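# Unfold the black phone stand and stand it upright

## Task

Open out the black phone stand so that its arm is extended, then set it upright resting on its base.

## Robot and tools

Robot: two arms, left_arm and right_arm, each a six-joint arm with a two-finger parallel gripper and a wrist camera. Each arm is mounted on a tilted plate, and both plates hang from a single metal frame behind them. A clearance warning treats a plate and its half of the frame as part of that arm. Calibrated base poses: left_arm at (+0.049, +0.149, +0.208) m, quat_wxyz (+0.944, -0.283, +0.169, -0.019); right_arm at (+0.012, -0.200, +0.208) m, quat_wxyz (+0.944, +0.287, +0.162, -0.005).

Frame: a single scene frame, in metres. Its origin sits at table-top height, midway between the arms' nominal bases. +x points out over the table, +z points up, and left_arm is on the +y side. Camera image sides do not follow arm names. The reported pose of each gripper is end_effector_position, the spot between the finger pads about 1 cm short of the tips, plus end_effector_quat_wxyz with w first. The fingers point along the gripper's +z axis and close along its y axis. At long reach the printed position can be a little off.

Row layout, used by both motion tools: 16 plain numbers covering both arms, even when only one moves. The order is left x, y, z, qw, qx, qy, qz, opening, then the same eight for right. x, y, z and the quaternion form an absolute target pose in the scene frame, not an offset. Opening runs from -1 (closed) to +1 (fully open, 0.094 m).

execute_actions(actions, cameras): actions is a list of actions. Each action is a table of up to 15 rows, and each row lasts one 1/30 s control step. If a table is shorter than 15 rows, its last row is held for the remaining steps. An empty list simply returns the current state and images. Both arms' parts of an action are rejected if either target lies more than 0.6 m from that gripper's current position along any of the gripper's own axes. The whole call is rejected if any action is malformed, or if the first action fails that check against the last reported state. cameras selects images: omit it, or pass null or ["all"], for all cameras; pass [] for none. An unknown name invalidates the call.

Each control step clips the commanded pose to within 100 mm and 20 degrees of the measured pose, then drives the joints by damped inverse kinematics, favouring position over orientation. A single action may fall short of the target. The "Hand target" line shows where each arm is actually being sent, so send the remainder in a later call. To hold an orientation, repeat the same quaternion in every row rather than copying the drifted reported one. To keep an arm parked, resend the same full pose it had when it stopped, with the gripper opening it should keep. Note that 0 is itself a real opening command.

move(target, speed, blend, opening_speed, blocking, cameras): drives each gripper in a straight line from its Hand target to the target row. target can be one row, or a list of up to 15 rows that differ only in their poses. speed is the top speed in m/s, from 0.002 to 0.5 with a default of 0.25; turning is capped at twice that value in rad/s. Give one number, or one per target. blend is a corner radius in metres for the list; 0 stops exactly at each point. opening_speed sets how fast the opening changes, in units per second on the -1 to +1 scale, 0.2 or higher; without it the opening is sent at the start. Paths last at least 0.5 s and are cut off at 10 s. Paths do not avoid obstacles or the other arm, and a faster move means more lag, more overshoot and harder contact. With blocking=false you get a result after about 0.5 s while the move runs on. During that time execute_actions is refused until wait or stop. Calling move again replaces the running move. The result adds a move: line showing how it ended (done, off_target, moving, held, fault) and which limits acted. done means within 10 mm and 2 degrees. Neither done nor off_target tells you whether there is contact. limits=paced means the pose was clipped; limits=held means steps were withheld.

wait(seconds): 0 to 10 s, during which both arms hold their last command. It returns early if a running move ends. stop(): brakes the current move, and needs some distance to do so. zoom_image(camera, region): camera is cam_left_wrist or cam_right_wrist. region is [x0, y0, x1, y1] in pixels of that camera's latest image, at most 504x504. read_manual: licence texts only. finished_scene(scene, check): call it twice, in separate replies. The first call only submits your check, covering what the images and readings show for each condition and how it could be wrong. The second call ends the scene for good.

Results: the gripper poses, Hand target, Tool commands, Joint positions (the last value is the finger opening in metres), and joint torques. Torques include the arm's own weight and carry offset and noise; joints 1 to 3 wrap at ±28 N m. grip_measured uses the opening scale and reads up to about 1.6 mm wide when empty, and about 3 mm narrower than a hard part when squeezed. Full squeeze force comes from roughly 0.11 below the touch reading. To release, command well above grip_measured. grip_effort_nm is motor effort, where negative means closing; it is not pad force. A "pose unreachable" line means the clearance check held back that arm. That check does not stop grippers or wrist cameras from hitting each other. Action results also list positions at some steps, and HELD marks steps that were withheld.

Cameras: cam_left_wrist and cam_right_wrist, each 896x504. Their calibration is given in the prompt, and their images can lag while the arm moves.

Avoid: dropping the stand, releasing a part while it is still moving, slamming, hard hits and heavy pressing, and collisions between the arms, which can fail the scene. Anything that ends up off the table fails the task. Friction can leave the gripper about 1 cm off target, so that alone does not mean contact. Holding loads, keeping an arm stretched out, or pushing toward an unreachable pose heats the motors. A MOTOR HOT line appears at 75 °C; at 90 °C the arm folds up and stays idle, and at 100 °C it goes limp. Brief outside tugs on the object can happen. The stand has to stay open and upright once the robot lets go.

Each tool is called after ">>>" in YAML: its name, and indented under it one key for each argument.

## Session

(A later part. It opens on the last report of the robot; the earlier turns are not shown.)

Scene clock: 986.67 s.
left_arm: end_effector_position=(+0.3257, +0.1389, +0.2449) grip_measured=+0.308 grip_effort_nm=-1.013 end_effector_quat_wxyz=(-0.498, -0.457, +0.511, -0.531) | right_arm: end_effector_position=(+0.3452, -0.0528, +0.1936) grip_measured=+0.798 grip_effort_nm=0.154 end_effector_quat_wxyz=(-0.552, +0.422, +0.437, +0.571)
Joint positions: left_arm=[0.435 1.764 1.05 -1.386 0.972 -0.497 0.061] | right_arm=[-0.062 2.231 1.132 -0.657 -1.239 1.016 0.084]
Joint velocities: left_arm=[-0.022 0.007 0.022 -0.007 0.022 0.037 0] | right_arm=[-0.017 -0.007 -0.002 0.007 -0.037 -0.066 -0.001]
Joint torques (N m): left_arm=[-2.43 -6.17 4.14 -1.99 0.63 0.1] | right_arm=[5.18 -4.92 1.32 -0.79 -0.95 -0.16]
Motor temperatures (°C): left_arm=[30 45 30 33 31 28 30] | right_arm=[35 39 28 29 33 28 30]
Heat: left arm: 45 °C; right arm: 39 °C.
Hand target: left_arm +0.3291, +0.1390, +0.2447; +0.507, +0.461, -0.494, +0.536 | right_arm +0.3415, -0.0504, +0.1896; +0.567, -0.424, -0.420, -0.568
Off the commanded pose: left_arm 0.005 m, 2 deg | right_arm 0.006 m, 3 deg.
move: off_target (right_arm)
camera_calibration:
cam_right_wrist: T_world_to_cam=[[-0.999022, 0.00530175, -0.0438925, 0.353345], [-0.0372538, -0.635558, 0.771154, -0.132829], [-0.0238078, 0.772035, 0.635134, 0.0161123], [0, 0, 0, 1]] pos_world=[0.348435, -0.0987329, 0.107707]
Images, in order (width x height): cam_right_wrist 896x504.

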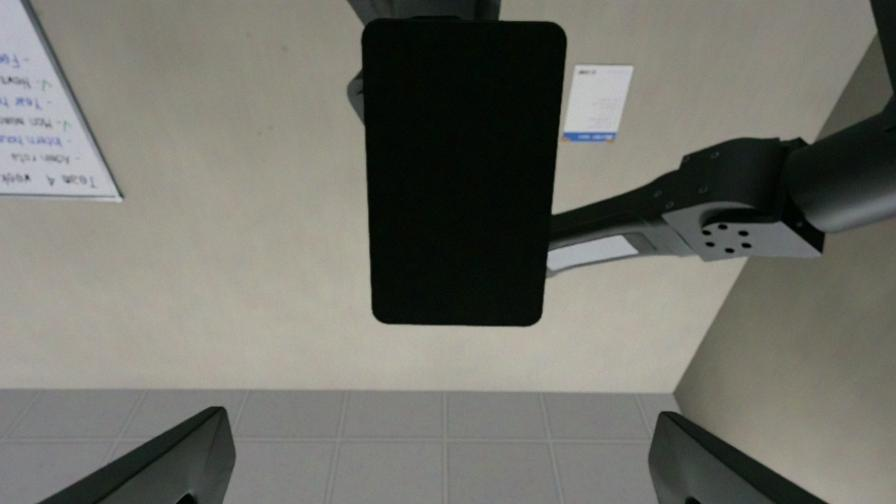

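>>> move:
  target:
    - [0.331,0.14,0.245,-0.5065,-0.4616,0.4934,-0.5356,0.12,0.335,-0.025,0.219,-0.5827,0.4004,0.4004,0.5827,0.8]
    - [0.331,0.14,0.245,-0.5065,-0.4616,0.4934,-0.5356,0.12,0.335,0.02,0.237,-0.5827,0.4004,0.4004,0.5827,0.8]
  speed: 0.08
  cameras: ["cam_right_wrist"]

Scene clock: 993.37 s.
left_arm: end_effector_position=(+0.3275, +0.1399, +0.2451) grip_measured=+0.308 grip_effort_nm=-1.009 end_effector_quat_wxyz=(-0.496, -0.457, +0.512, -0.532) | right_arm: end_effector_position=(+0.3382, +0.0174, +0.2325) grip_measured=+0.798 grip_effort_nm=0.159 end_effector_quat_wxyz=(-0.582, +0.402, +0.400, +0.583)
Joint positions: left_arm=[0.435 1.764 1.057 -1.388 0.973 -0.496 0.061] | right_arm=[0.163 2.231 0.886 0.294 -1.307 1.789 0.084]
Joint velocities: left_arm=[-0.002 -0.017 0.007 -0.051 -0.051 -0.095 0] | right_arm=[-0.017 -0.012 -0.007 -0.022 -0.022 0.081 0]
Joint torques (N m): left_arm=[-2.43 -6.22 4.07 -1.99 0.6 -0.01] | right_arm=[7.64 -7.61 0.55 0.51 -0.67 0.07]
Motor temperatures (°C): left_arm=[30 44 30 34 31 28 30] | right_arm=[35 39 28 29 33 28 30]
Heat: left arm: 44 °C; right arm: 39 °C.
Hand target: left_arm +0.3309, +0.1399, +0.2450; +0.506, +0.462, -0.494, +0.535 | right_arm +0.3347, +0.0205, +0.2376; +0.586, -0.396, -0.402, -0.582
Off the commanded pose: left_arm 0.003 m, 3 deg | right_arm 0.006 m, 0 deg.
move: off_target (left_arm)
camera_calibration:
cam_right_wrist: T_world_to_cam=[[-0.999966, 0.000995499, -0.00815364, 0.33984], [-0.00644388, -0.710652, 0.703515, -0.111882], [-0.00509405, 0.703543, 0.710634, -0.0855976], [0, 0, 0, 1]] pos_world=[0.338671, -0.0196258, 0.14231]
Images, in order (width x height): cam_right_wrist 896x504.

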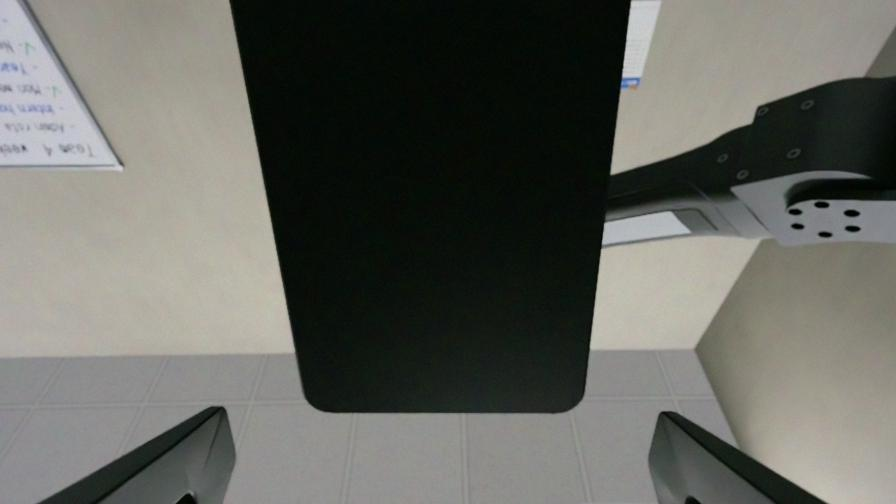

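>>> move:
  target: [0.331,0.14,0.245,-0.5065,-0.4616,0.4934,-0.5356,0.12,0.335,0.054,0.256,-0.5827,0.4004,0.4004,0.5827,0.8]
  speed: 0.05
  cameras: []

>>> move:
  target: [0.331,0.14,0.245,-0.5065,-0.4616,0.4934,-0.5356,0.12,0.335,0.054,0.256,-0.5827,0.4004,0.4004,0.5827,0.3]
  speed: 0.05
  opening_speed: 0.3

Scene clock: 998.50 s.
left_arm: end_effector_position=(+0.3287, +0.1399, +0.2460) grip_measured=+0.308 grip_effort_nm=-1.013 end_effector_quat_wxyz=(-0.496, -0.458, +0.509, -0.535) | right_arm: end_effector_position=(+0.3462, +0.0445, +0.2623) grip_measured=+0.798 grip_effort_nm=0.154 end_effector_quat_wxyz=(-0.571, +0.396, +0.403, +0.596)
Joint positions: left_arm=[0.435 1.764 1.057 -1.388 0.981 -0.496 0.061] | right_arm=[0.278 2.231 0.843 0.662 -1.235 2.091 0.084]
Joint velocities: left_arm=[0.002 -0.012 -0.002 0.081 0.037 -0.066 -0.002] | right_arm=[-0.002 -0.012 0.002 0.007 0.022 -0.051 0]
Joint torques (N m): left_arm=[-2.5 -6.22 4.1 -1.98 0.5 -0.04] | right_arm=[7.8 -4.82 1.07 0.93 -0.53 0.04]
Motor temperatures (°C): left_arm=[30 43 30 34 31 28 30] | right_arm=[35 39 28 29 33 28 30]
Heat: left arm: 43 °C; right arm: 39 °C.
Hand target: left_arm +0.3309, +0.1399, +0.2450; +0.506, +0.462, -0.494, +0.535 | right_arm +0.3348, +0.0537, +0.2563; +0.584, -0.399, -0.403, -0.581
Off the commanded pose: left_arm 0.002 m, 2 deg | right_arm 0.016 m, 2 deg.
joint sent to its limit (right arm) — joint 6 (wrist roll), upper limit. The joint targets still meet the commanded pose.
move: off_target (right_arm)
No camera images: "cameras" was empty.

Scene clock: 1000.37 s.
left_arm: end_effector_position=(+0.3320, +0.1406, +0.2467) grip_measured=+0.308 grip_effort_nm=-1.013 end_effector_quat_wxyz=(-0.492, -0.458, +0.506, -0.540) | right_arm: end_effector_position=(+0.3453, +0.0445, +0.2620) grip_measured=+0.475 grip_effort_nm=-0.984 end_effector_quat_wxyz=(-0.572, +0.397, +0.402, +0.595)
Joint positions: left_arm=[0.435 1.764 1.062 -1.386 0.993 -0.496 0.061] | right_arm=[0.278 2.231 0.841 0.662 -1.235 2.093 0.069]
Joint velocities: left_arm=[0.012 -0.012 0.007 0.022 0.037 0.007 0] | right_arm=[-0.012 -0.017 0.017 -0.022 0.051 0.037 0]
Joint torques (N m): left_arm=[-2.41 -6.26 3.73 -2.01 0.39 -0.03] | right_arm=[7.49 -4.89 1.32 0.94 -0.5 0.07]
Motor temperatures (°C): left_arm=[30 43 30 34 31 28 30] | right_arm=[36 38 28 29 33 28 30]
Heat: left arm: 43 °C; right arm: 38 °C.
Hand target: left_arm +0.3309, +0.1399, +0.2451; +0.506, +0.462, -0.493, +0.536 | right_arm +0.3351, +0.0536, +0.2561; +0.583, -0.399, -0.403, -0.582
Off the commanded pose: left_arm 0.002 m, 2 deg | right_arm 0.015 m, 2 deg.
joint sent to its limit (right arm) — joint 6 (wrist roll), upper limit. The joint targets still meet the commanded pose.
move: off_target (right_arm)
camera_calibration:
cam_left_wrist: T_world_to_cam=[[0.996994, -0.0128365, 0.0764043, -0.349515], [-0.0606467, 0.484377, 0.872755, -0.221755], [-0.0482116, -0.874765, 0.482143, 0.106227], [0, 0, 0, 1]] pos_world=[0.340137, 0.19585, 0.169025]
cam_right_wrist: T_world_to_cam=[[-0.999197, 0.0203921, -0.034499, 0.352913], [-0.0387238, -0.712959, 0.700136, -0.101153], [-0.0103192, 0.700909, 0.713176, -0.124397], [0, 0, 0, 1]] pos_world=[0.347429, 0.00787635, 0.171713]

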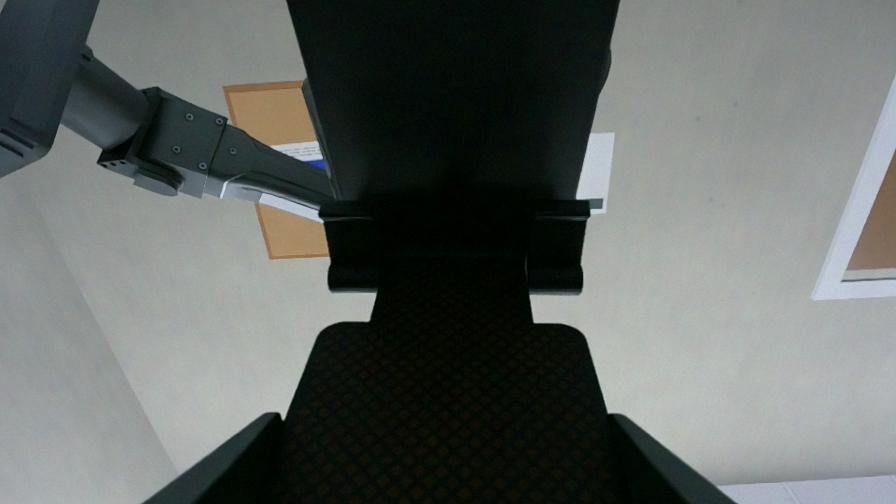

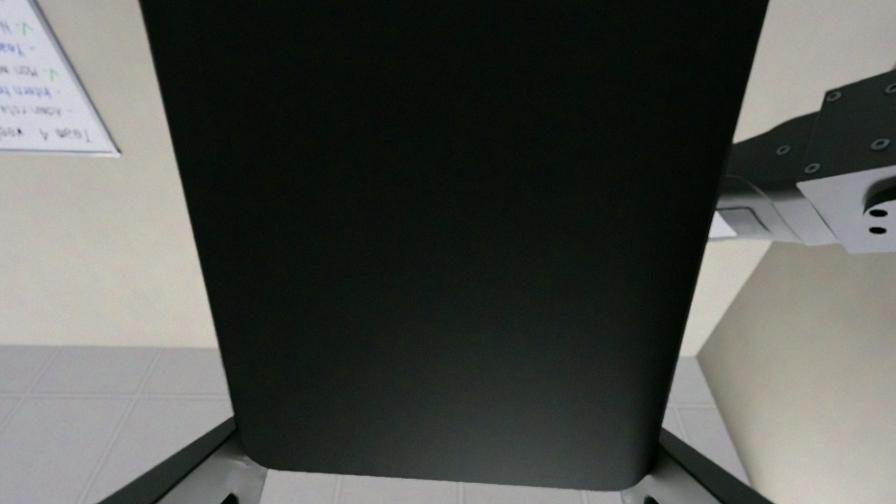

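>>> move:
  target: [0.331,0.17,0.257,-0.5065,-0.4616,0.4934,-0.5356,0.1,0.337,0.03,0.246,-0.5827,0.4004,0.4004,0.5827,0.28]
  speed: 0.03
  cameras: ["cam_left_wrist"]

Scene clock: 1003.47 s.
left_arm: end_effector_position=(+0.3264, +0.1580, +0.2442) grip_measured=+0.308 grip_effort_nm=-1.013 end_effector_quat_wxyz=(-0.485, -0.455, +0.523, -0.533) | right_arm: end_effector_position=(+0.3395, +0.0427, +0.2515) grip_measured=+0.474 grip_effort_nm=-0.979 end_effector_quat_wxyz=(-0.562, +0.397, +0.416, +0.594)
Joint positions: left_arm=[0.49 1.764 1.101 -1.469 0.934 -0.414 0.061] | right_arm=[0.261 2.231 0.841 0.573 -1.228 1.982 0.069]
Joint velocities: left_arm=[-0.002 -0.012 -0.022 -0.022 0.022 0.007 0] | right_arm=[-0.007 -0.017 -0.012 0.051 -0.022 0.037 0.002]
Joint torques (N m): left_arm=[-0.47 -8.8 6.54 -2.92 0.56 -0.02] | right_arm=[2.71 -7.38 1.02 0.17 -1.12 -0.11]
Motor temperatures (°C): left_arm=[30 43 30 35 31 28 30] | right_arm=[35 38 28 29 33 28 31]
Heat: left arm: 43 °C; right arm: 38 °C.
Hand target: left_arm +0.3310, +0.1692, +0.2563; +0.499, +0.469, -0.495, +0.534 | right_arm +0.3374, +0.0305, +0.2463; +0.582, -0.402, -0.397, -0.585
Off the commanded pose: left_arm 0.018 m, 4 deg | right_arm 0.014 m, 3 deg.
joint sent to its limit (left arm) — joint 4 (wrist pitch), lower limit. The joint targets still meet the commanded pose.
move: off_target (left_arm, right_arm)
camera_calibration:
cam_left_wrist: T_world_to_cam=[[0.994929, -0.0332875, 0.0949129, -0.344094], [-0.0689612, 0.461169, 0.884629, -0.224846], [-0.0732179, -0.886688, 0.456534, 0.138724], [0, 0, 0, 1]] pos_world=[0.337, 0.215242, 0.168232]
Images, in order (width x height): cam_left_wrist 896x504.

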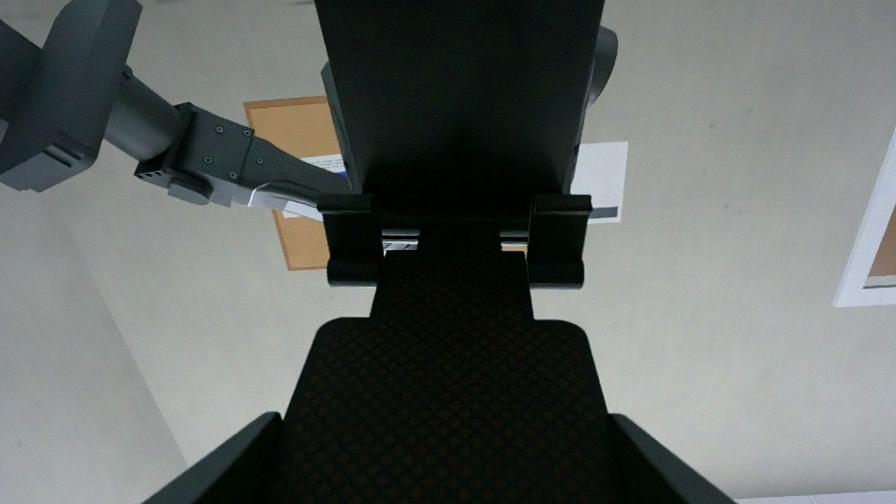

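>>> move:
  target: [0.331,0.17,0.257,-0.5065,-0.4616,0.4934,-0.5356,0.1,0.337,0.005,0.236,-0.5827,0.4004,0.4004,0.5827,0.28]
  speed: 0.03
  cameras: []

>>> move:
  target: [0.331,0.17,0.26,-0.5065,-0.4616,0.4934,-0.5356,0.1,0.337,-0.02,0.227,-0.5827,0.4004,0.4004,0.5827,0.28]
  speed: 0.03
  cameras: ["cam_left_wrist"]

Scene clock: 1007.60 s.
left_arm: end_effector_position=(+0.3238, +0.1580, +0.2427) grip_measured=+0.308 grip_effort_nm=-1.013 end_effector_quat_wxyz=(-0.486, -0.452, +0.529, -0.528) | right_arm: end_effector_position=(+0.3366, +0.0210, +0.2350) grip_measured=+0.474 grip_effort_nm=-0.984 end_effector_quat_wxyz=(-0.563, +0.394, +0.416, +0.596)
Joint positions: left_arm=[0.49 1.764 1.101 -1.469 0.917 -0.41 0.061] | right_arm=[0.179 2.22 0.87 0.326 -1.285 1.762 0.069]
Joint velocities: left_arm=[-0.022 -0.017 0.012 -0.007 0.022 -0.051 0] | right_arm=[-0.007 -0.007 0.007 -0.037 -0.037 -0.007 0]
Joint torques (N m): left_arm=[-0.5 -8.69 6.57 -2.93 0.77 -0.07] | right_arm=[2.85 -9.61 0.66 -0.36 -1 -0.04]
Motor temperatures (°C): left_arm=[30 43 30 36 31 28 30] | right_arm=[35 39 28 29 33 28 31]
Heat: left arm: 43 °C; right arm: 39 °C.
Hand target: left_arm +0.3311, +0.1691, +0.2560; +0.499, +0.469, -0.495, +0.534 | right_arm +0.3373, +0.0056, +0.2362; +0.580, -0.404, -0.395, -0.587
Off the commanded pose: left_arm 0.020 m, 5 deg | right_arm 0.016 m, 3 deg.
joint sent to its limit (left arm) — joint 4 (wrist pitch), lower limit. The joint targets still meet the commanded pose.
move: off_target (left_arm, right_arm)
No camera images: "cameras" was empty.

Scene clock: 1009.40 s.
left_arm: end_effector_position=(+0.3230, +0.1580, +0.2421) grip_measured=+0.308 grip_effort_nm=-1.013 end_effector_quat_wxyz=(-0.486, -0.452, +0.531, -0.526) | right_arm: end_effector_position=(+0.3360, -0.0029, +0.2283) grip_measured=+0.471 grip_effort_nm=-0.984 end_effector_quat_wxyz=(-0.565, +0.387, +0.418, +0.597)
Joint positions: left_arm=[0.49 1.764 1.101 -1.469 0.912 -0.412 0.061] | right_arm=[0.106 2.201 0.943 -0.048 -1.323 1.467 0.069]
Joint velocities: left_arm=[-0.007 -0.002 0.002 -0.022 -0.037 -0.037 0] | right_arm=[0.012 -0.007 0.007 -0.037 0.007 -0.037 0]
Joint torques (N m): left_arm=[-0.73 -9.59 6.19 -2.94 0.81 -0.13] | right_arm=[2.06 -9.35 0.58 -0.77 -0.87 -0.06]
Motor temperatures (°C): left_arm=[30 44 30 36 31 28 30] | right_arm=[35 39 28 29 33 28 31]
Heat: left arm: 44 °C; right arm: 39 °C.
Hand target: left_arm +0.3310, +0.1689, +0.2587; +0.499, +0.470, -0.496, +0.534 | right_arm +0.3373, -0.0191, +0.2272; +0.579, -0.406, -0.396, -0.586
Off the commanded pose: left_arm 0.023 m, 5 deg | right_arm 0.017 m, 4 deg.
joint sent to its limit (left arm) — joint 4 (wrist pitch), lower limit. The joint targets still meet the commanded pose.
move: off_target (left_arm, right_arm)
camera_calibration:
cam_left_wrist: T_world_to_cam=[[0.993708, -0.0530239, 0.0986545, -0.337968], [-0.0641853, 0.452244, 0.889582, -0.224555], [-0.091785, -0.890317, 0.445996, 0.148596], [0, 0, 0, 1]] pos_world=[0.335067, 0.215931, 0.166829]
Images, in order (width x height): cam_left_wrist 896x504.

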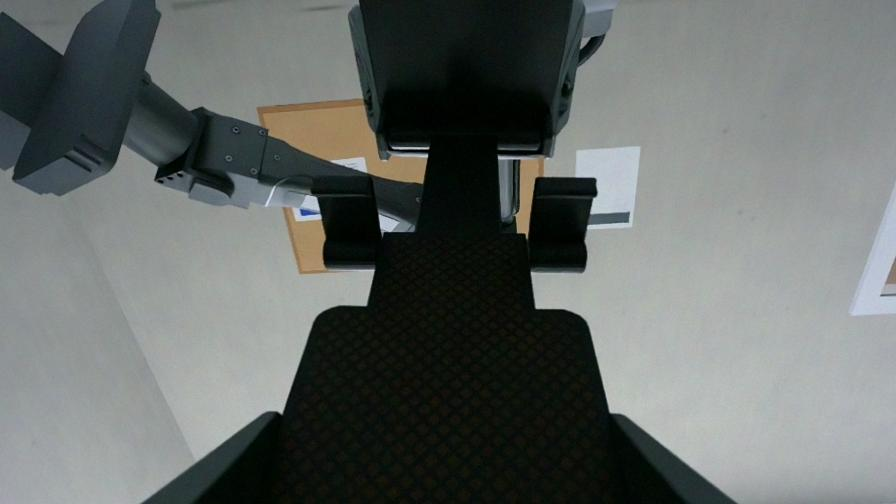

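>>> move:
  target: [0.331,0.17,0.26,-0.5065,-0.4616,0.4934,-0.5356,0.1,0.337,-0.035,0.221,-0.5827,0.4004,0.4004,0.5827,0.28]
  speed: 0.03

Scene clock: 1013.43 s.
left_arm: end_effector_position=(+0.3258, +0.1652, +0.2522) grip_measured=+0.308 grip_effort_nm=-1.013 end_effector_quat_wxyz=(-0.504, -0.465, +0.503, -0.526) | right_arm: end_effector_position=(+0.3367, -0.0341, +0.2188) grip_measured=+0.282 grip_effort_nm=-0.081 end_effector_quat_wxyz=(-0.577, +0.405, +0.406, +0.582)
Joint positions: left_arm=[0.508 1.764 1.121 -1.54 0.936 -0.419 0.061] | right_arm=[0.011 2.2 1.033 -0.458 -1.326 1.191 0.06]
Joint velocities: left_arm=[0.012 0.007 -0.017 -0.007 0.022 -0.022 -0.001] | right_arm=[-0.002 -0.012 -0.017 -0.007 -0.037 -0.037 -0.001]
Joint torques (N m): left_arm=[-2.35 -10.47 3.9 -2.19 0.51 -0.07] | right_arm=[5.72 -7.01 1.43 -0.58 -0.74 -0.13]
Motor temperatures (°C): left_arm=[30 45 30 37 31 28 30] | right_arm=[35 40 28 29 33 28 31]
Heat: left arm: 45 °C; right arm: 40 °C.
Hand target: left_arm +0.3305, +0.1691, +0.2599; +0.498, +0.471, -0.496, +0.534 | right_arm +0.3371, -0.0351, +0.2205; +0.581, -0.403, -0.400, -0.583
Off the commanded pose: left_arm 0.011 m, 2 deg | right_arm 0.002 m, 1 deg.
joint sent to its limit (left arm) — joint 4 (wrist pitch), lower limit. The joint targets still meet the commanded pose.
move: off_target (left_arm)
camera_calibration:
cam_left_wrist: T_world_to_cam=[[0.998663, -0.0321377, 0.0404992, -0.331696], [-0.0201425, 0.479588, 0.877262, -0.252412], [-0.0476161, -0.876905, 0.4783, 0.125965], [0, 0, 0, 1]] pos_world=[0.332166, 0.220853, 0.174616]
cam_right_wrist: T_world_to_cam=[[-0.999875, 0.00351339, -0.0154091, 0.33983], [-0.0134813, -0.698454, 0.715528, -0.138704], [-0.00824862, 0.715647, 0.698414, -0.03551], [0, 0, 0, 1]] pos_world=[0.337625, -0.07266, 0.129284]

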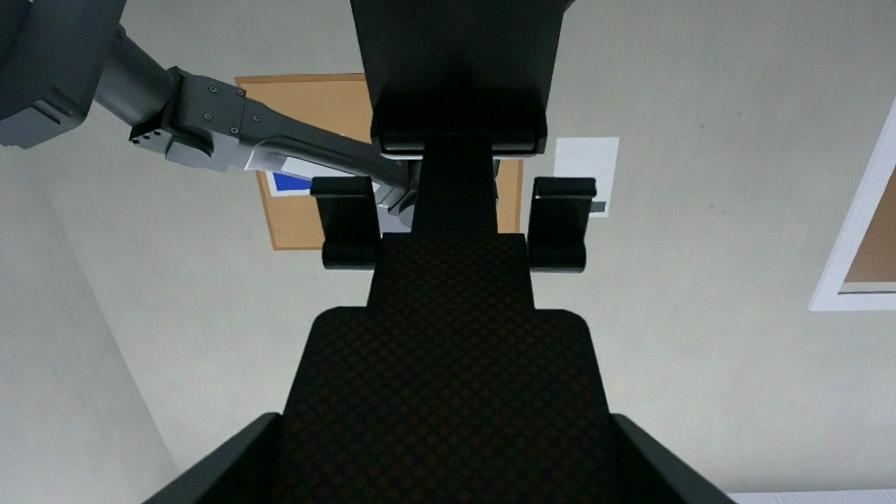

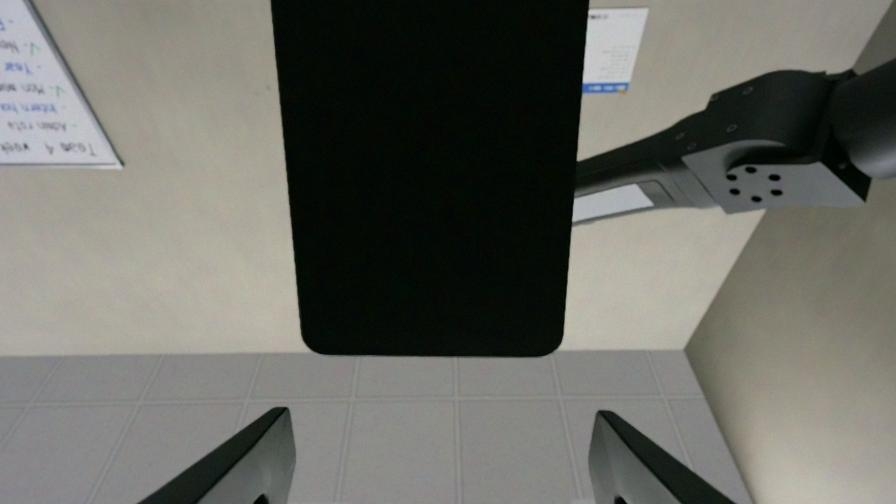

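>>> move:
  target:
    - [0.331,0.16,0.25,-0.5065,-0.4616,0.4934,-0.5356,0.1,0.33,-0.1,0.17,-0.4545,0.5417,0.5417,0.4545,0.8]
    - [0.332,0.1,0.25,-0.1045,-0.6993,0.6993,-0.1045,0.1,0.33,-0.13,0.16,-0.3827,0.5946,0.5946,0.3827,0.8]
  speed: 0.12
  opening_speed: 0.6

Scene clock: 1027.07 s.
left_arm: end_effector_position=(+0.3356, +0.1024, +0.2493) grip_measured=+0.308 grip_effort_nm=-1.013 end_effector_quat_wxyz=(+0.115, +0.701, -0.695, +0.110) | right_arm: end_effector_position=(+0.3312, -0.1265, +0.1547) grip_measured=+0.798 grip_effort_nm=0.164 end_effector_quat_wxyz=(-0.379, +0.593, +0.596, +0.387)
Joint positions: left_arm=[-0.544 1.417 0.998 -0.986 -0.393 -2.075 0.061] | right_arm=[-0.11 1.771 0.907 -0.526 -0.593 1.315 0.084]
Joint velocities: left_arm=[0.022 -0.007 0.012 -0.037 0.037 -0.051 0] | right_arm=[-0.007 -0.012 0.007 -0.007 0.037 0.007 0.001]
Joint torques (N m): left_arm=[-5.5 -2.92 9.59 -0.01 0.09 -0.09] | right_arm=[4.66 -9.18 1.29 -0.52 -0.61 0.1]
Motor temperatures (°C): left_arm=[30 44 30 35 31 28 30] | right_arm=[35 41 28 29 32 28 30]
Heat: left arm: 44 °C; right arm: 41 °C.
Hand target: left_arm +0.3377, +0.0998, +0.2546; +0.112, +0.697, -0.700, +0.111 | right_arm +0.3282, -0.1288, +0.1604; -0.381, +0.595, +0.595, +0.384
Off the commanded pose: left_arm 0.004 m, 1 deg | right_arm 0.006 m, 1 deg.
joint sent to its limit (left arm) — joint 6 (wrist roll), lower limit. The joint targets are off in position, not in orientation.
move: done
camera_calibration:
cam_left_wrist: T_world_to_cam=[[0.999302, 0.0225295, -0.0298123, -0.331755], [0.0368603, -0.725344, 0.687399, -0.0679692], [-0.00613746, -0.688018, -0.725668, 0.339609], [0, 0, 0, 1]] pos_world=[0.336113, 0.19183, 0.283275]
cam_right_wrist: T_world_to_cam=[[-0.999827, -0.00601295, -0.0176013, 0.332832], [-0.0176058, 0.000692614, 0.999845, -0.111571], [-0.00599983, 0.999982, -0.000798357, 0.218754], [0, 0, 0, 1]] pos_world=[0.332123, -0.216671, 0.117587]

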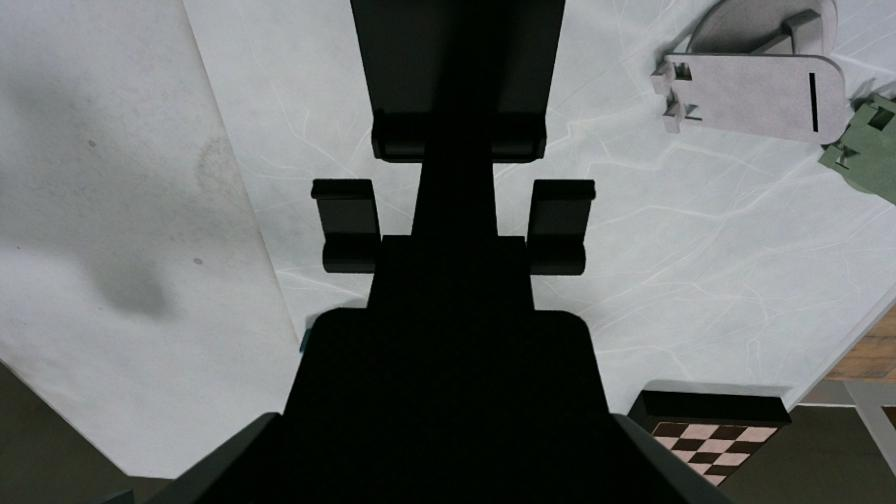

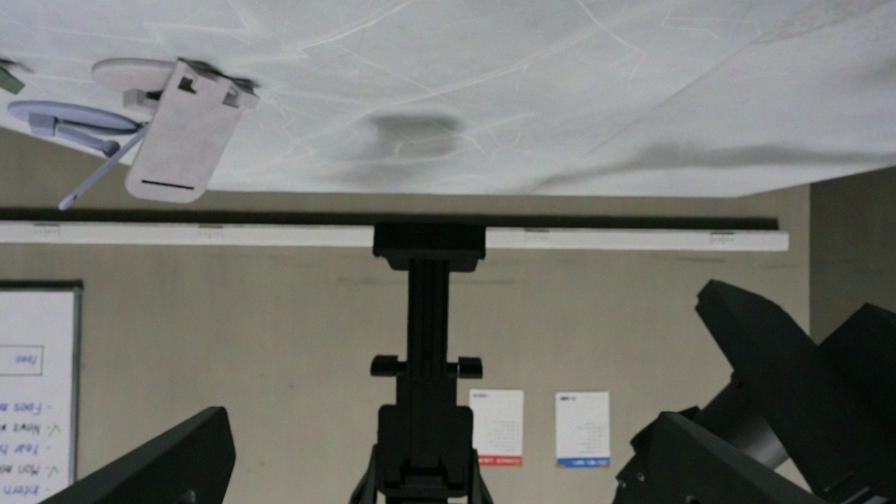

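>>> move:
  target:
    - [0.332,0.09,0.19,-0.1045,-0.6993,0.6993,-0.1045,0.1,0.33,-0.13,0.16,-0.3827,0.5946,0.5946,0.3827,0.8]
    - [0.332,0.09,0.155,-0.1045,-0.6993,0.6993,-0.1045,0.1,0.33,-0.13,0.16,-0.3827,0.5946,0.5946,0.3827,0.8]
  speed: [0.1,0.05]

Scene clock: 1034.90 s.
left_arm: end_effector_position=(+0.3347, +0.0922, +0.1633) grip_measured=+0.308 grip_effort_nm=-1.013 end_effector_quat_wxyz=(+0.102, +0.699, -0.699, +0.107) | right_arm: end_effector_position=(+0.3285, -0.1263, +0.1552) grip_measured=+0.798 grip_effort_nm=0.164 end_effector_quat_wxyz=(-0.385, +0.592, +0.595, +0.383)
Joint positions: left_arm=[-0.372 1.535 0.782 -0.581 -0.386 -1.882 0.061] | right_arm=[-0.11 1.771 0.907 -0.539 -0.593 1.316 0.084]
Joint velocities: left_arm=[0.007 -0.012 -0.002 -0.037 -0.007 -0.066 0.001] | right_arm=[0.002 -0.022 0.002 0.022 -0.066 0.007 0.001]
Joint torques (N m): left_arm=[-2.69 -3.26 4.82 0.47 0.22 0.12] | right_arm=[4.11 -8.5 2.47 -0.57 -0.62 0.01]
Motor temperatures (°C): left_arm=[30 42 31 34 31 28 30] | right_arm=[34 40 28 29 32 28 30]
Heat: left arm: 42 °C; right arm: 40 °C.
Hand target: left_arm +0.3319, +0.0909, +0.1547; +0.104, +0.699, -0.700, +0.103 | right_arm +0.3299, -0.1298, +0.1600; -0.383, +0.595, +0.594, +0.383
Off the commanded pose: left_arm 0.009 m, 0 deg | right_arm 0.006 m, 0 deg.
move: done
camera_calibration:
cam_left_wrist: T_world_to_cam=[[0.99976, 0.0166547, -0.0142128, -0.335306], [0.021886, -0.741779, 0.670287, -0.00684788], [0.000620654, -0.670438, -0.741966, 0.26897], [0, 0, 0, 1]] pos_world=[0.335208, 0.180832, 0.199391]
cam_right_wrist: T_world_to_cam=[[-0.999903, -0.012245, -0.00666771, 0.327706], [-0.00664857, -0.0016036, 0.999977, -0.116087], [-0.0122554, 0.999924, 0.00152204, 0.220171], [0, 0, 0, 1]] pos_world=[0.329601, -0.216328, 0.117934]

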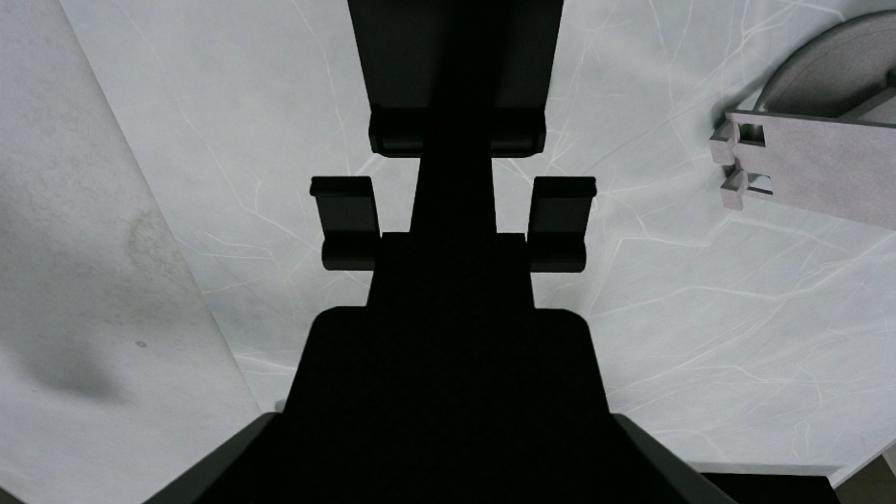

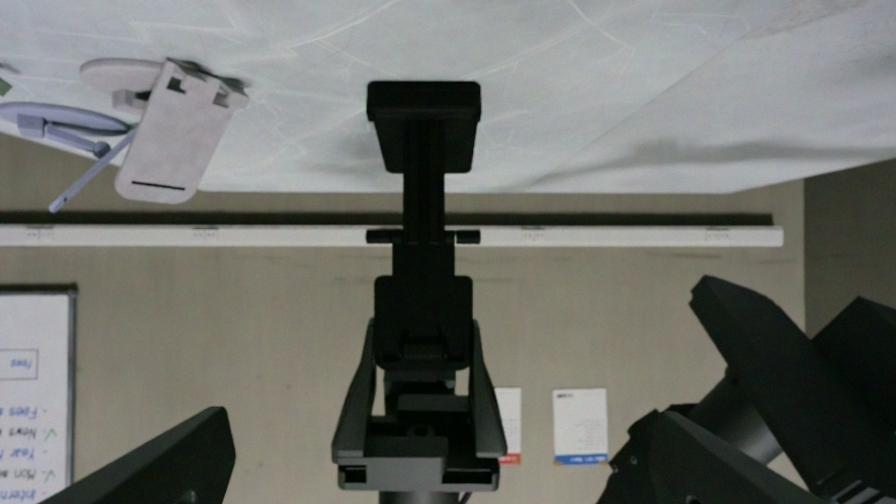

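>>> move:
  target:
    - [0.332,0.09,0.155,-0.147,-0.6915,0.6915,-0.147,0.1,0.33,-0.13,0.16,-0.3827,0.5946,0.5946,0.3827,0.8]
    - [0.332,0.09,0.14,-0.147,-0.6915,0.6915,-0.147,0.1,0.33,-0.13,0.16,-0.3827,0.5946,0.5946,0.3827,0.8]
  speed: [0.1,0.03]

>>> zoom_image:
  camera: "cam_right_wrist"
  region: [280, 20, 580, 270]

Scene clock: 1041.57 s.
left_arm: end_effector_position=(+0.3352, +0.0914, +0.1571) grip_measured=+0.308 grip_effort_nm=-1.018 end_effector_quat_wxyz=(+0.151, +0.689, -0.691, +0.158) | right_arm: end_effector_position=(+0.3283, -0.1263, +0.1552) grip_measured=+0.798 grip_effort_nm=0.164 end_effector_quat_wxyz=(-0.385, +0.593, +0.595, +0.383)
Joint positions: left_arm=[-0.261 1.491 0.736 -0.506 -0.216 -1.756 0.061] | right_arm=[-0.11 1.771 0.907 -0.54 -0.592 1.316 0.084]
Joint velocities: left_arm=[-0.012 0.002 -0.002 -0.022 0.022 -0.022 0] | right_arm=[-0.002 -0.017 0.007 0.022 -0.081 0.007 0.001]
Joint torques (N m): left_arm=[-1.69 -1.72 3.66 0.76 0.05 0.16] | right_arm=[4.19 -8.42 2.19 -0.59 -0.59 0.01]
Motor temperatures (°C): left_arm=[30 40 31 34 31 28 30] | right_arm=[34 40 28 29 32 28 30]
Heat: left arm: 40 °C; right arm: 40 °C.
Hand target: left_arm +0.3309, +0.0914, +0.1409; +0.147, +0.692, -0.692, +0.146 | right_arm +0.3299, -0.1299, +0.1599; -0.383, +0.595, +0.595, +0.383
Off the commanded pose: left_arm 0.017 m, 1 deg | right_arm 0.006 m, 0 deg.
move: off_target (left_arm)
camera_calibration:
cam_left_wrist: T_world_to_cam=[[0.999839, 0.0124811, -0.0129261, -0.335732], [0.0179158, -0.637511, 0.770233, -0.0272334], [0.0013728, -0.77034, -0.637632, 0.256365], [0, 0, 0, 1]] pos_world=[0.335814, 0.184317, 0.180103]
cam_right_wrist: T_world_to_cam=[[-0.999901, -0.0127178, -0.0059867, 0.327362], [-0.00596944, -0.00139422, 0.999981, -0.116264], [-0.0127259, 0.999918, 0.00131816, 0.220365], [0, 0, 0, 1]] pos_world=[0.32944, -0.216346, 0.117931]

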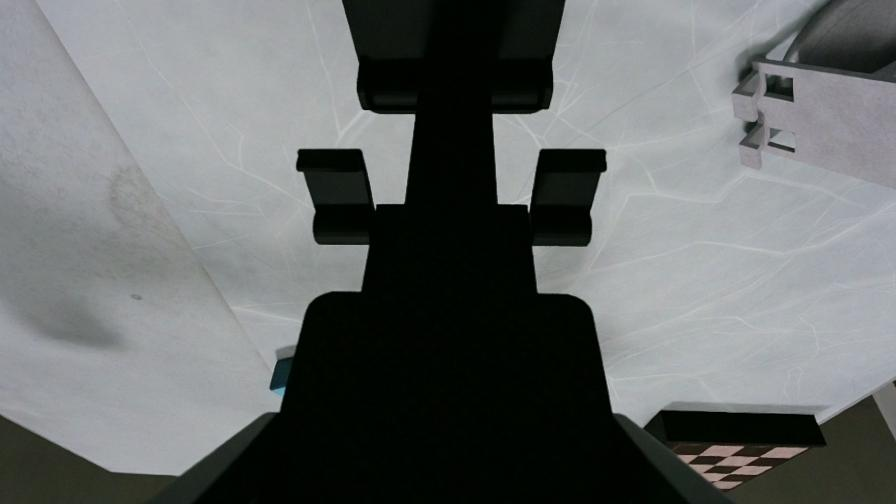

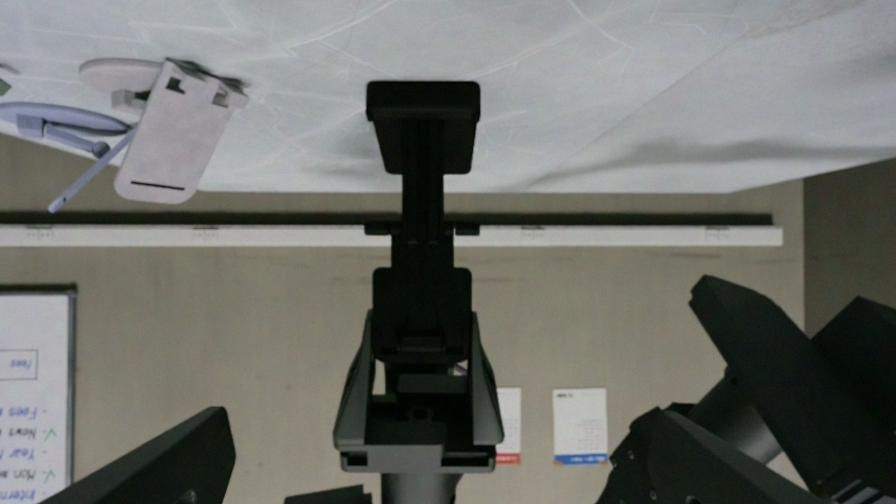

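Scaled by 1.680.

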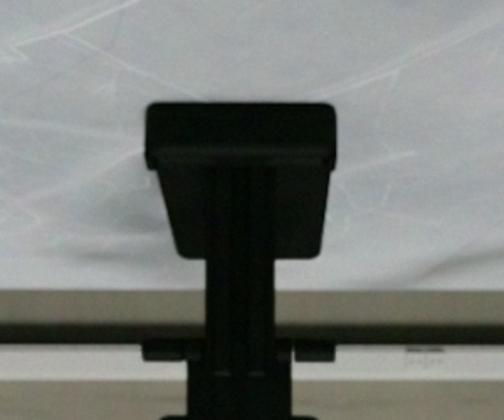

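>>> execute_actions:
  actions: []

Scene clock: 1058.67 s.
left_arm: end_effector_position=(+0.3353, +0.0913, +0.1572) grip_measured=+0.308 grip_effort_nm=-1.013 end_effector_quat_wxyz=(+0.151, +0.689, -0.691, +0.158) | right_arm: end_effector_position=(+0.3283, -0.1263, +0.1552) grip_measured=+0.798 grip_effort_nm=0.168 end_effector_quat_wxyz=(-0.385, +0.592, +0.595, +0.383)
Joint positions: left_arm=[-0.261 1.491 0.736 -0.505 -0.216 -1.756 0.061] | right_arm=[-0.11 1.771 0.907 -0.54 -0.592 1.316 0.084]
Joint velocities: left_arm=[0.022 -0.022 -0.002 -0.007 -0.022 -0.022 0] | right_arm=[-0.007 0.002 0.012 0.051 -0.007 -0.066 0.001]
Joint torques (N m): left_arm=[-1.73 -1.76 3.69 0.75 0.08 0.14] | right_arm=[4.42 -8.46 2.4 -0.59 -0.57 0.04]
Motor temperatures (°C): left_arm=[30 39 30 34 31 28 30] | right_arm=[34 39 28 29 32 28 30]
Heat: left arm: 39 °C; right arm: 39 °C.
Hand target: left_arm +0.3310, +0.0914, +0.1409; +0.147, +0.692, -0.692, +0.146 | right_arm +0.3298, -0.1299, +0.1599; -0.383, +0.595, +0.595, +0.383
Tool commands: left_gripper/opening=+0.1 right_gripper/opening=+0.8
Off the commanded pose: left_arm 0.018 m, 1 deg | right_arm 0.006 m, 0 deg.
camera_calibration:
cam_left_wrist: T_world_to_cam=[[0.999839, 0.0126711, -0.0126988, -0.335863], [0.0178611, -0.637165, 0.770521, -0.0273701], [0.00167208, -0.770624, -0.637288, 0.256201], [0, 0, 0, 1]] pos_world=[0.335869, 0.184251, 0.180098]
cam_right_wrist: T_world_to_cam=[[-0.999901, -0.0129091, -0.00566749, 0.327208], [-0.00564892, -0.0014738, 0.999983, -0.116399], [-0.0129173, 0.999916, 0.00140073, 0.220405], [0, 0, 0, 1]] pos_world=[0.329365, -0.216334, 0.117943]

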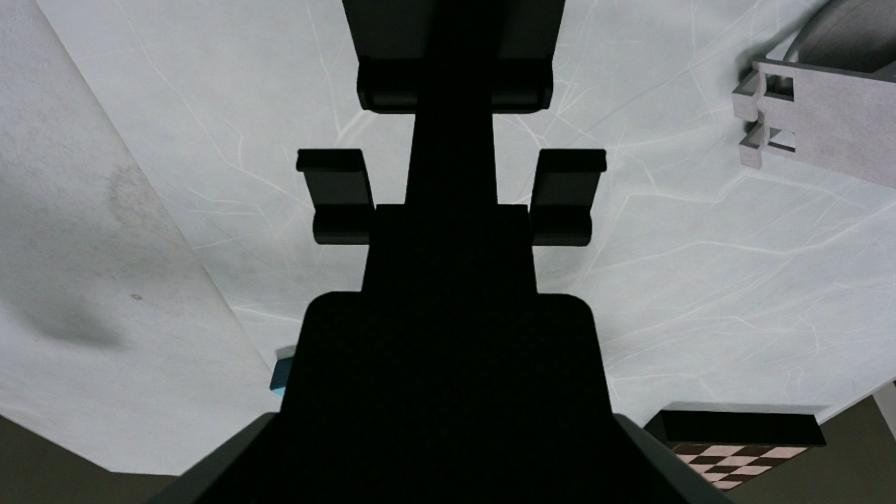

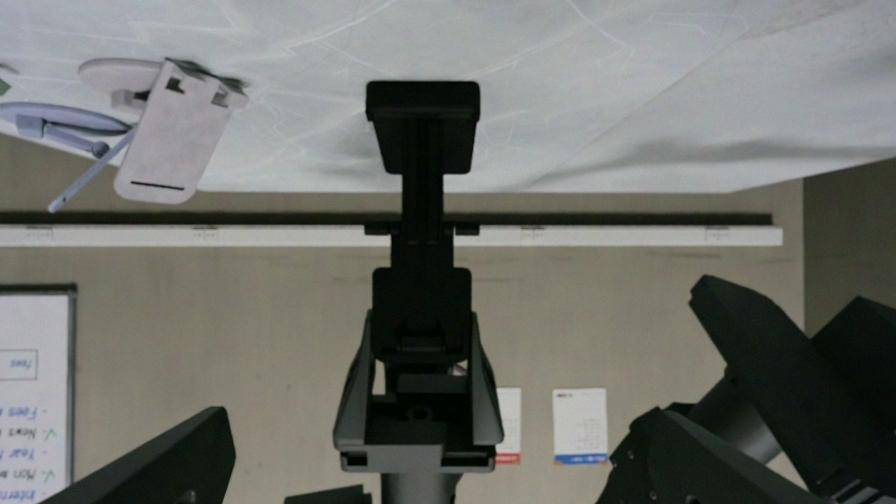

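>>> move:
  target: [0.332,0.117,0.138,-0.2067,-0.6761,0.6761,-0.2067,0.1,0.33,-0.13,0.16,-0.3827,0.5946,0.5946,0.3827,0.8]
  speed: 0.03

>>> zoom_image:
  camera: "cam_right_wrist"
  region: [280, 20, 580, 270]

Scene clock: 1069.93 s.
left_arm: end_effector_position=(+0.3345, +0.1177, +0.1464) grip_measured=+0.308 grip_effort_nm=-1.013 end_effector_quat_wxyz=(+0.208, +0.674, -0.677, +0.211) | right_arm: end_effector_position=(+0.3282, -0.1263, +0.1553) grip_measured=+0.798 grip_effort_nm=0.159 end_effector_quat_wxyz=(-0.385, +0.592, +0.595, +0.383)
Joint positions: left_arm=[-0.024 1.443 0.725 -0.516 0.022 -1.528 0.061] | right_arm=[-0.11 1.771 0.907 -0.54 -0.592 1.316 0.084]
Joint velocities: left_arm=[-0.002 0.017 -0.017 -0.037 0.007 0.007 0] | right_arm=[-0.002 -0.012 -0.002 -0.051 -0.066 -0.022 0]
Joint torques (N m): left_arm=[-1.85 -4.04 3.78 0.23 0.28 0.07] | right_arm=[4.08 -8.49 2.35 -0.55 -0.62 0.03]
Motor temperatures (°C): left_arm=[30 38 30 34 30 28 30] | right_arm=[34 39 28 29 32 28 30]
Heat: left arm: 38 °C; right arm: 39 °C.
Hand target: left_arm +0.3312, +0.1182, +0.1374; +0.206, +0.676, -0.677, +0.205 | right_arm +0.3298, -0.1299, +0.1600; -0.383, +0.595, +0.595, +0.383
Off the commanded pose: left_arm 0.009 m, 1 deg | right_arm 0.006 m, 0 deg.
move: done
camera_calibration:
cam_left_wrist: T_world_to_cam=[[0.999788, 0.00498396, -0.0199881, -0.33353], [0.0197631, -0.505828, 0.862408, -0.0317593], [-0.00581232, -0.86262, -0.50582, 0.263752], [0, 0, 0, 1]] pos_world=[0.335619, 0.213116, 0.154134]
cam_right_wrist: T_world_to_cam=[[-0.9999, -0.0131005, -0.00534829, 0.327053], [-0.00532839, -0.00155332, 0.999985, -0.116535], [-0.0131086, 0.999913, 0.00148336, 0.220446], [0, 0, 0, 1]] pos_world=[0.329289, -0.216323, 0.117955]

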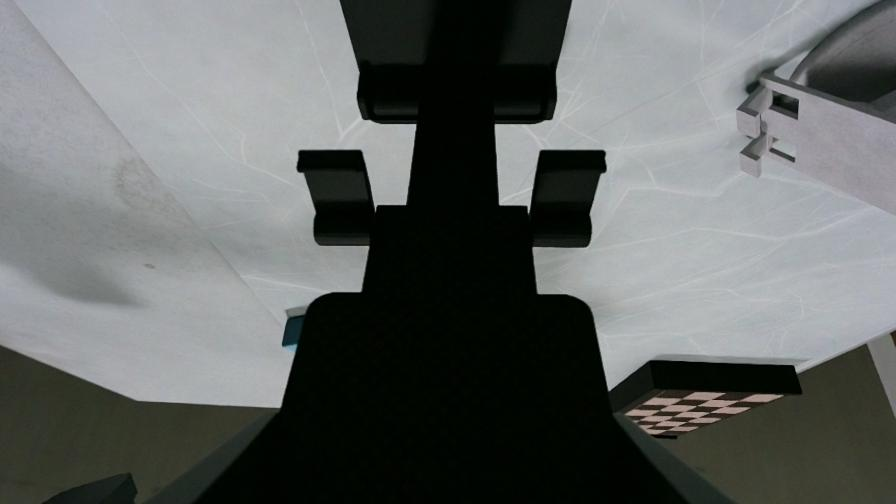

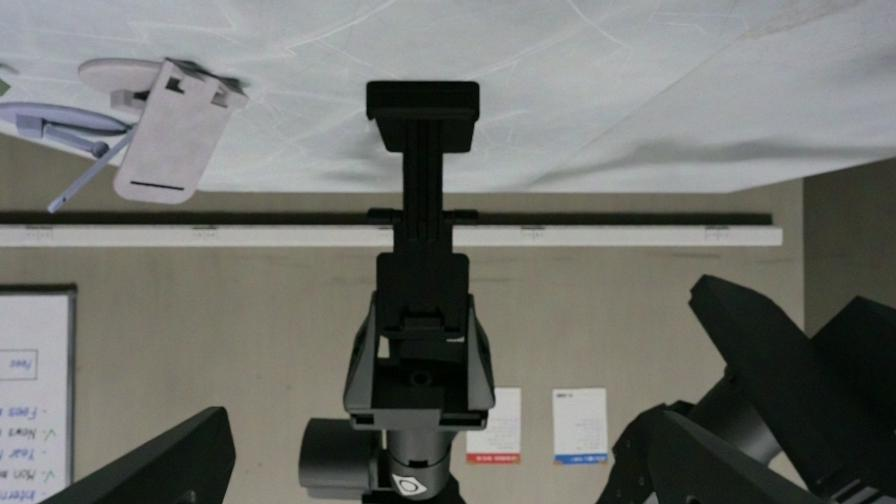

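Scaled by 1.680.

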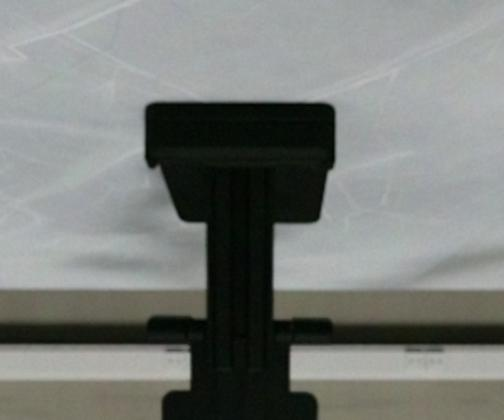

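>>> move:
  target:
    - [0.332,0.117,0.138,-0.2067,-0.6761,0.6761,-0.2067,0.1,0.338,-0.02,0.13,-0.2302,0.6685,0.6685,0.2302,0.8]
    - [0.332,0.117,0.138,-0.2067,-0.6761,0.6761,-0.2067,0.1,0.338,0.015,0.09,-0.2302,0.6685,0.6685,0.2302,0.8]
  speed: 0.08
  blend: 0.02

Scene clock: 1079.13 s.
left_arm: end_effector_position=(+0.3345, +0.1176, +0.1465) grip_measured=+0.308 grip_effort_nm=-1.018 end_effector_quat_wxyz=(+0.208, +0.673, -0.677, +0.211) | right_arm: end_effector_position=(+0.3447, +0.0081, +0.0938) grip_measured=+0.798 grip_effort_nm=0.168 end_effector_quat_wxyz=(-0.234, +0.671, +0.662, +0.237)
Joint positions: left_arm=[-0.024 1.443 0.725 -0.516 0.023 -1.527 0.061] | right_arm=[0.381 2.165 0.989 -0.073 0.013 1.842 0.084]
Joint velocities: left_arm=[0.002 -0.017 -0.002 -0.007 -0.095 -0.022 0] | right_arm=[-0.022 -0.002 -0.007 0.007 -0.066 -0.022 0.001]
Joint torques (N m): left_arm=[-2.15 -4.15 3.96 0.24 0.29 0.05] | right_arm=[8.29 -4.75 3.22 0.47 -0.38 0.07]
Motor temperatures (°C): left_arm=[30 39 30 33 30 28 30] | right_arm=[34 39 28 29 32 28 30]
Heat: left arm: 39 °C; right arm: 39 °C.
Hand target: left_arm +0.3318, +0.1172, +0.1384; +0.207, +0.676, -0.676, +0.207 | right_arm +0.3399, +0.0169, +0.0905; -0.235, +0.668, +0.667, +0.232
Off the commanded pose: left_arm 0.009 m, 1 deg | right_arm 0.010 m, 1 deg.
move: done
camera_calibration:
cam_left_wrist: T_world_to_cam=[[0.9998, 0.00435524, -0.0195356, -0.333529], [0.0190593, -0.505184, 0.862801, -0.0317805], [-0.00611134, -0.863001, -0.505166, 0.263744], [0, 0, 0, 1]] pos_world=[0.33568, 0.213009, 0.154139]
cam_right_wrist: T_world_to_cam=[[-0.999996, 0.00247484, -0.000936519, 0.344464], [0.000277397, 0.450019, 0.893019, -0.0503861], [0.00263153, 0.893015, -0.450018, 0.124192], [0, 0, 0, 1]] pos_world=[0.34415, -0.089083, 0.101207]

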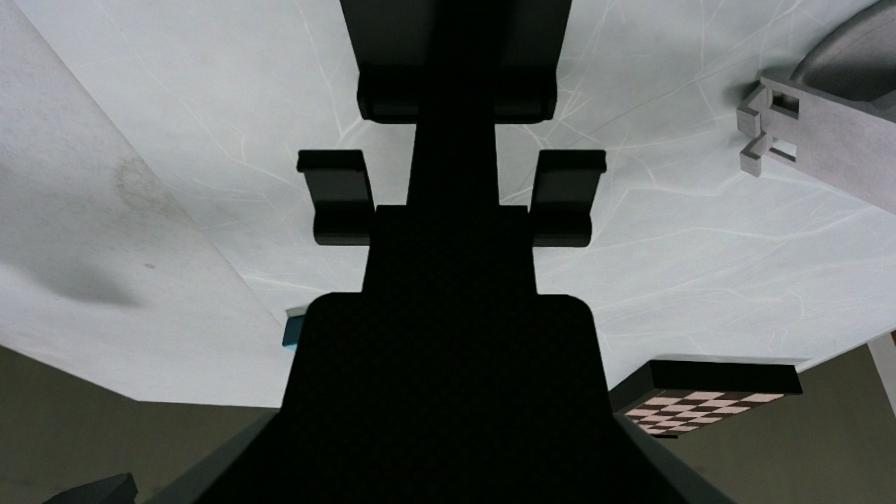

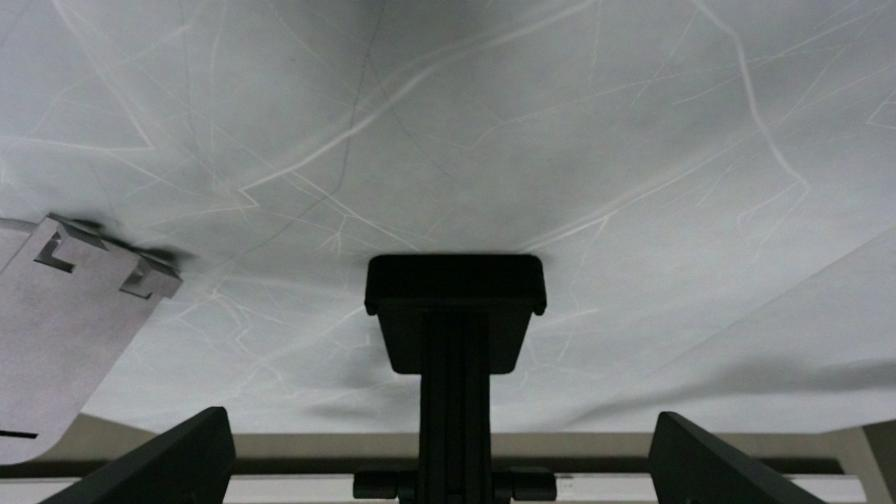

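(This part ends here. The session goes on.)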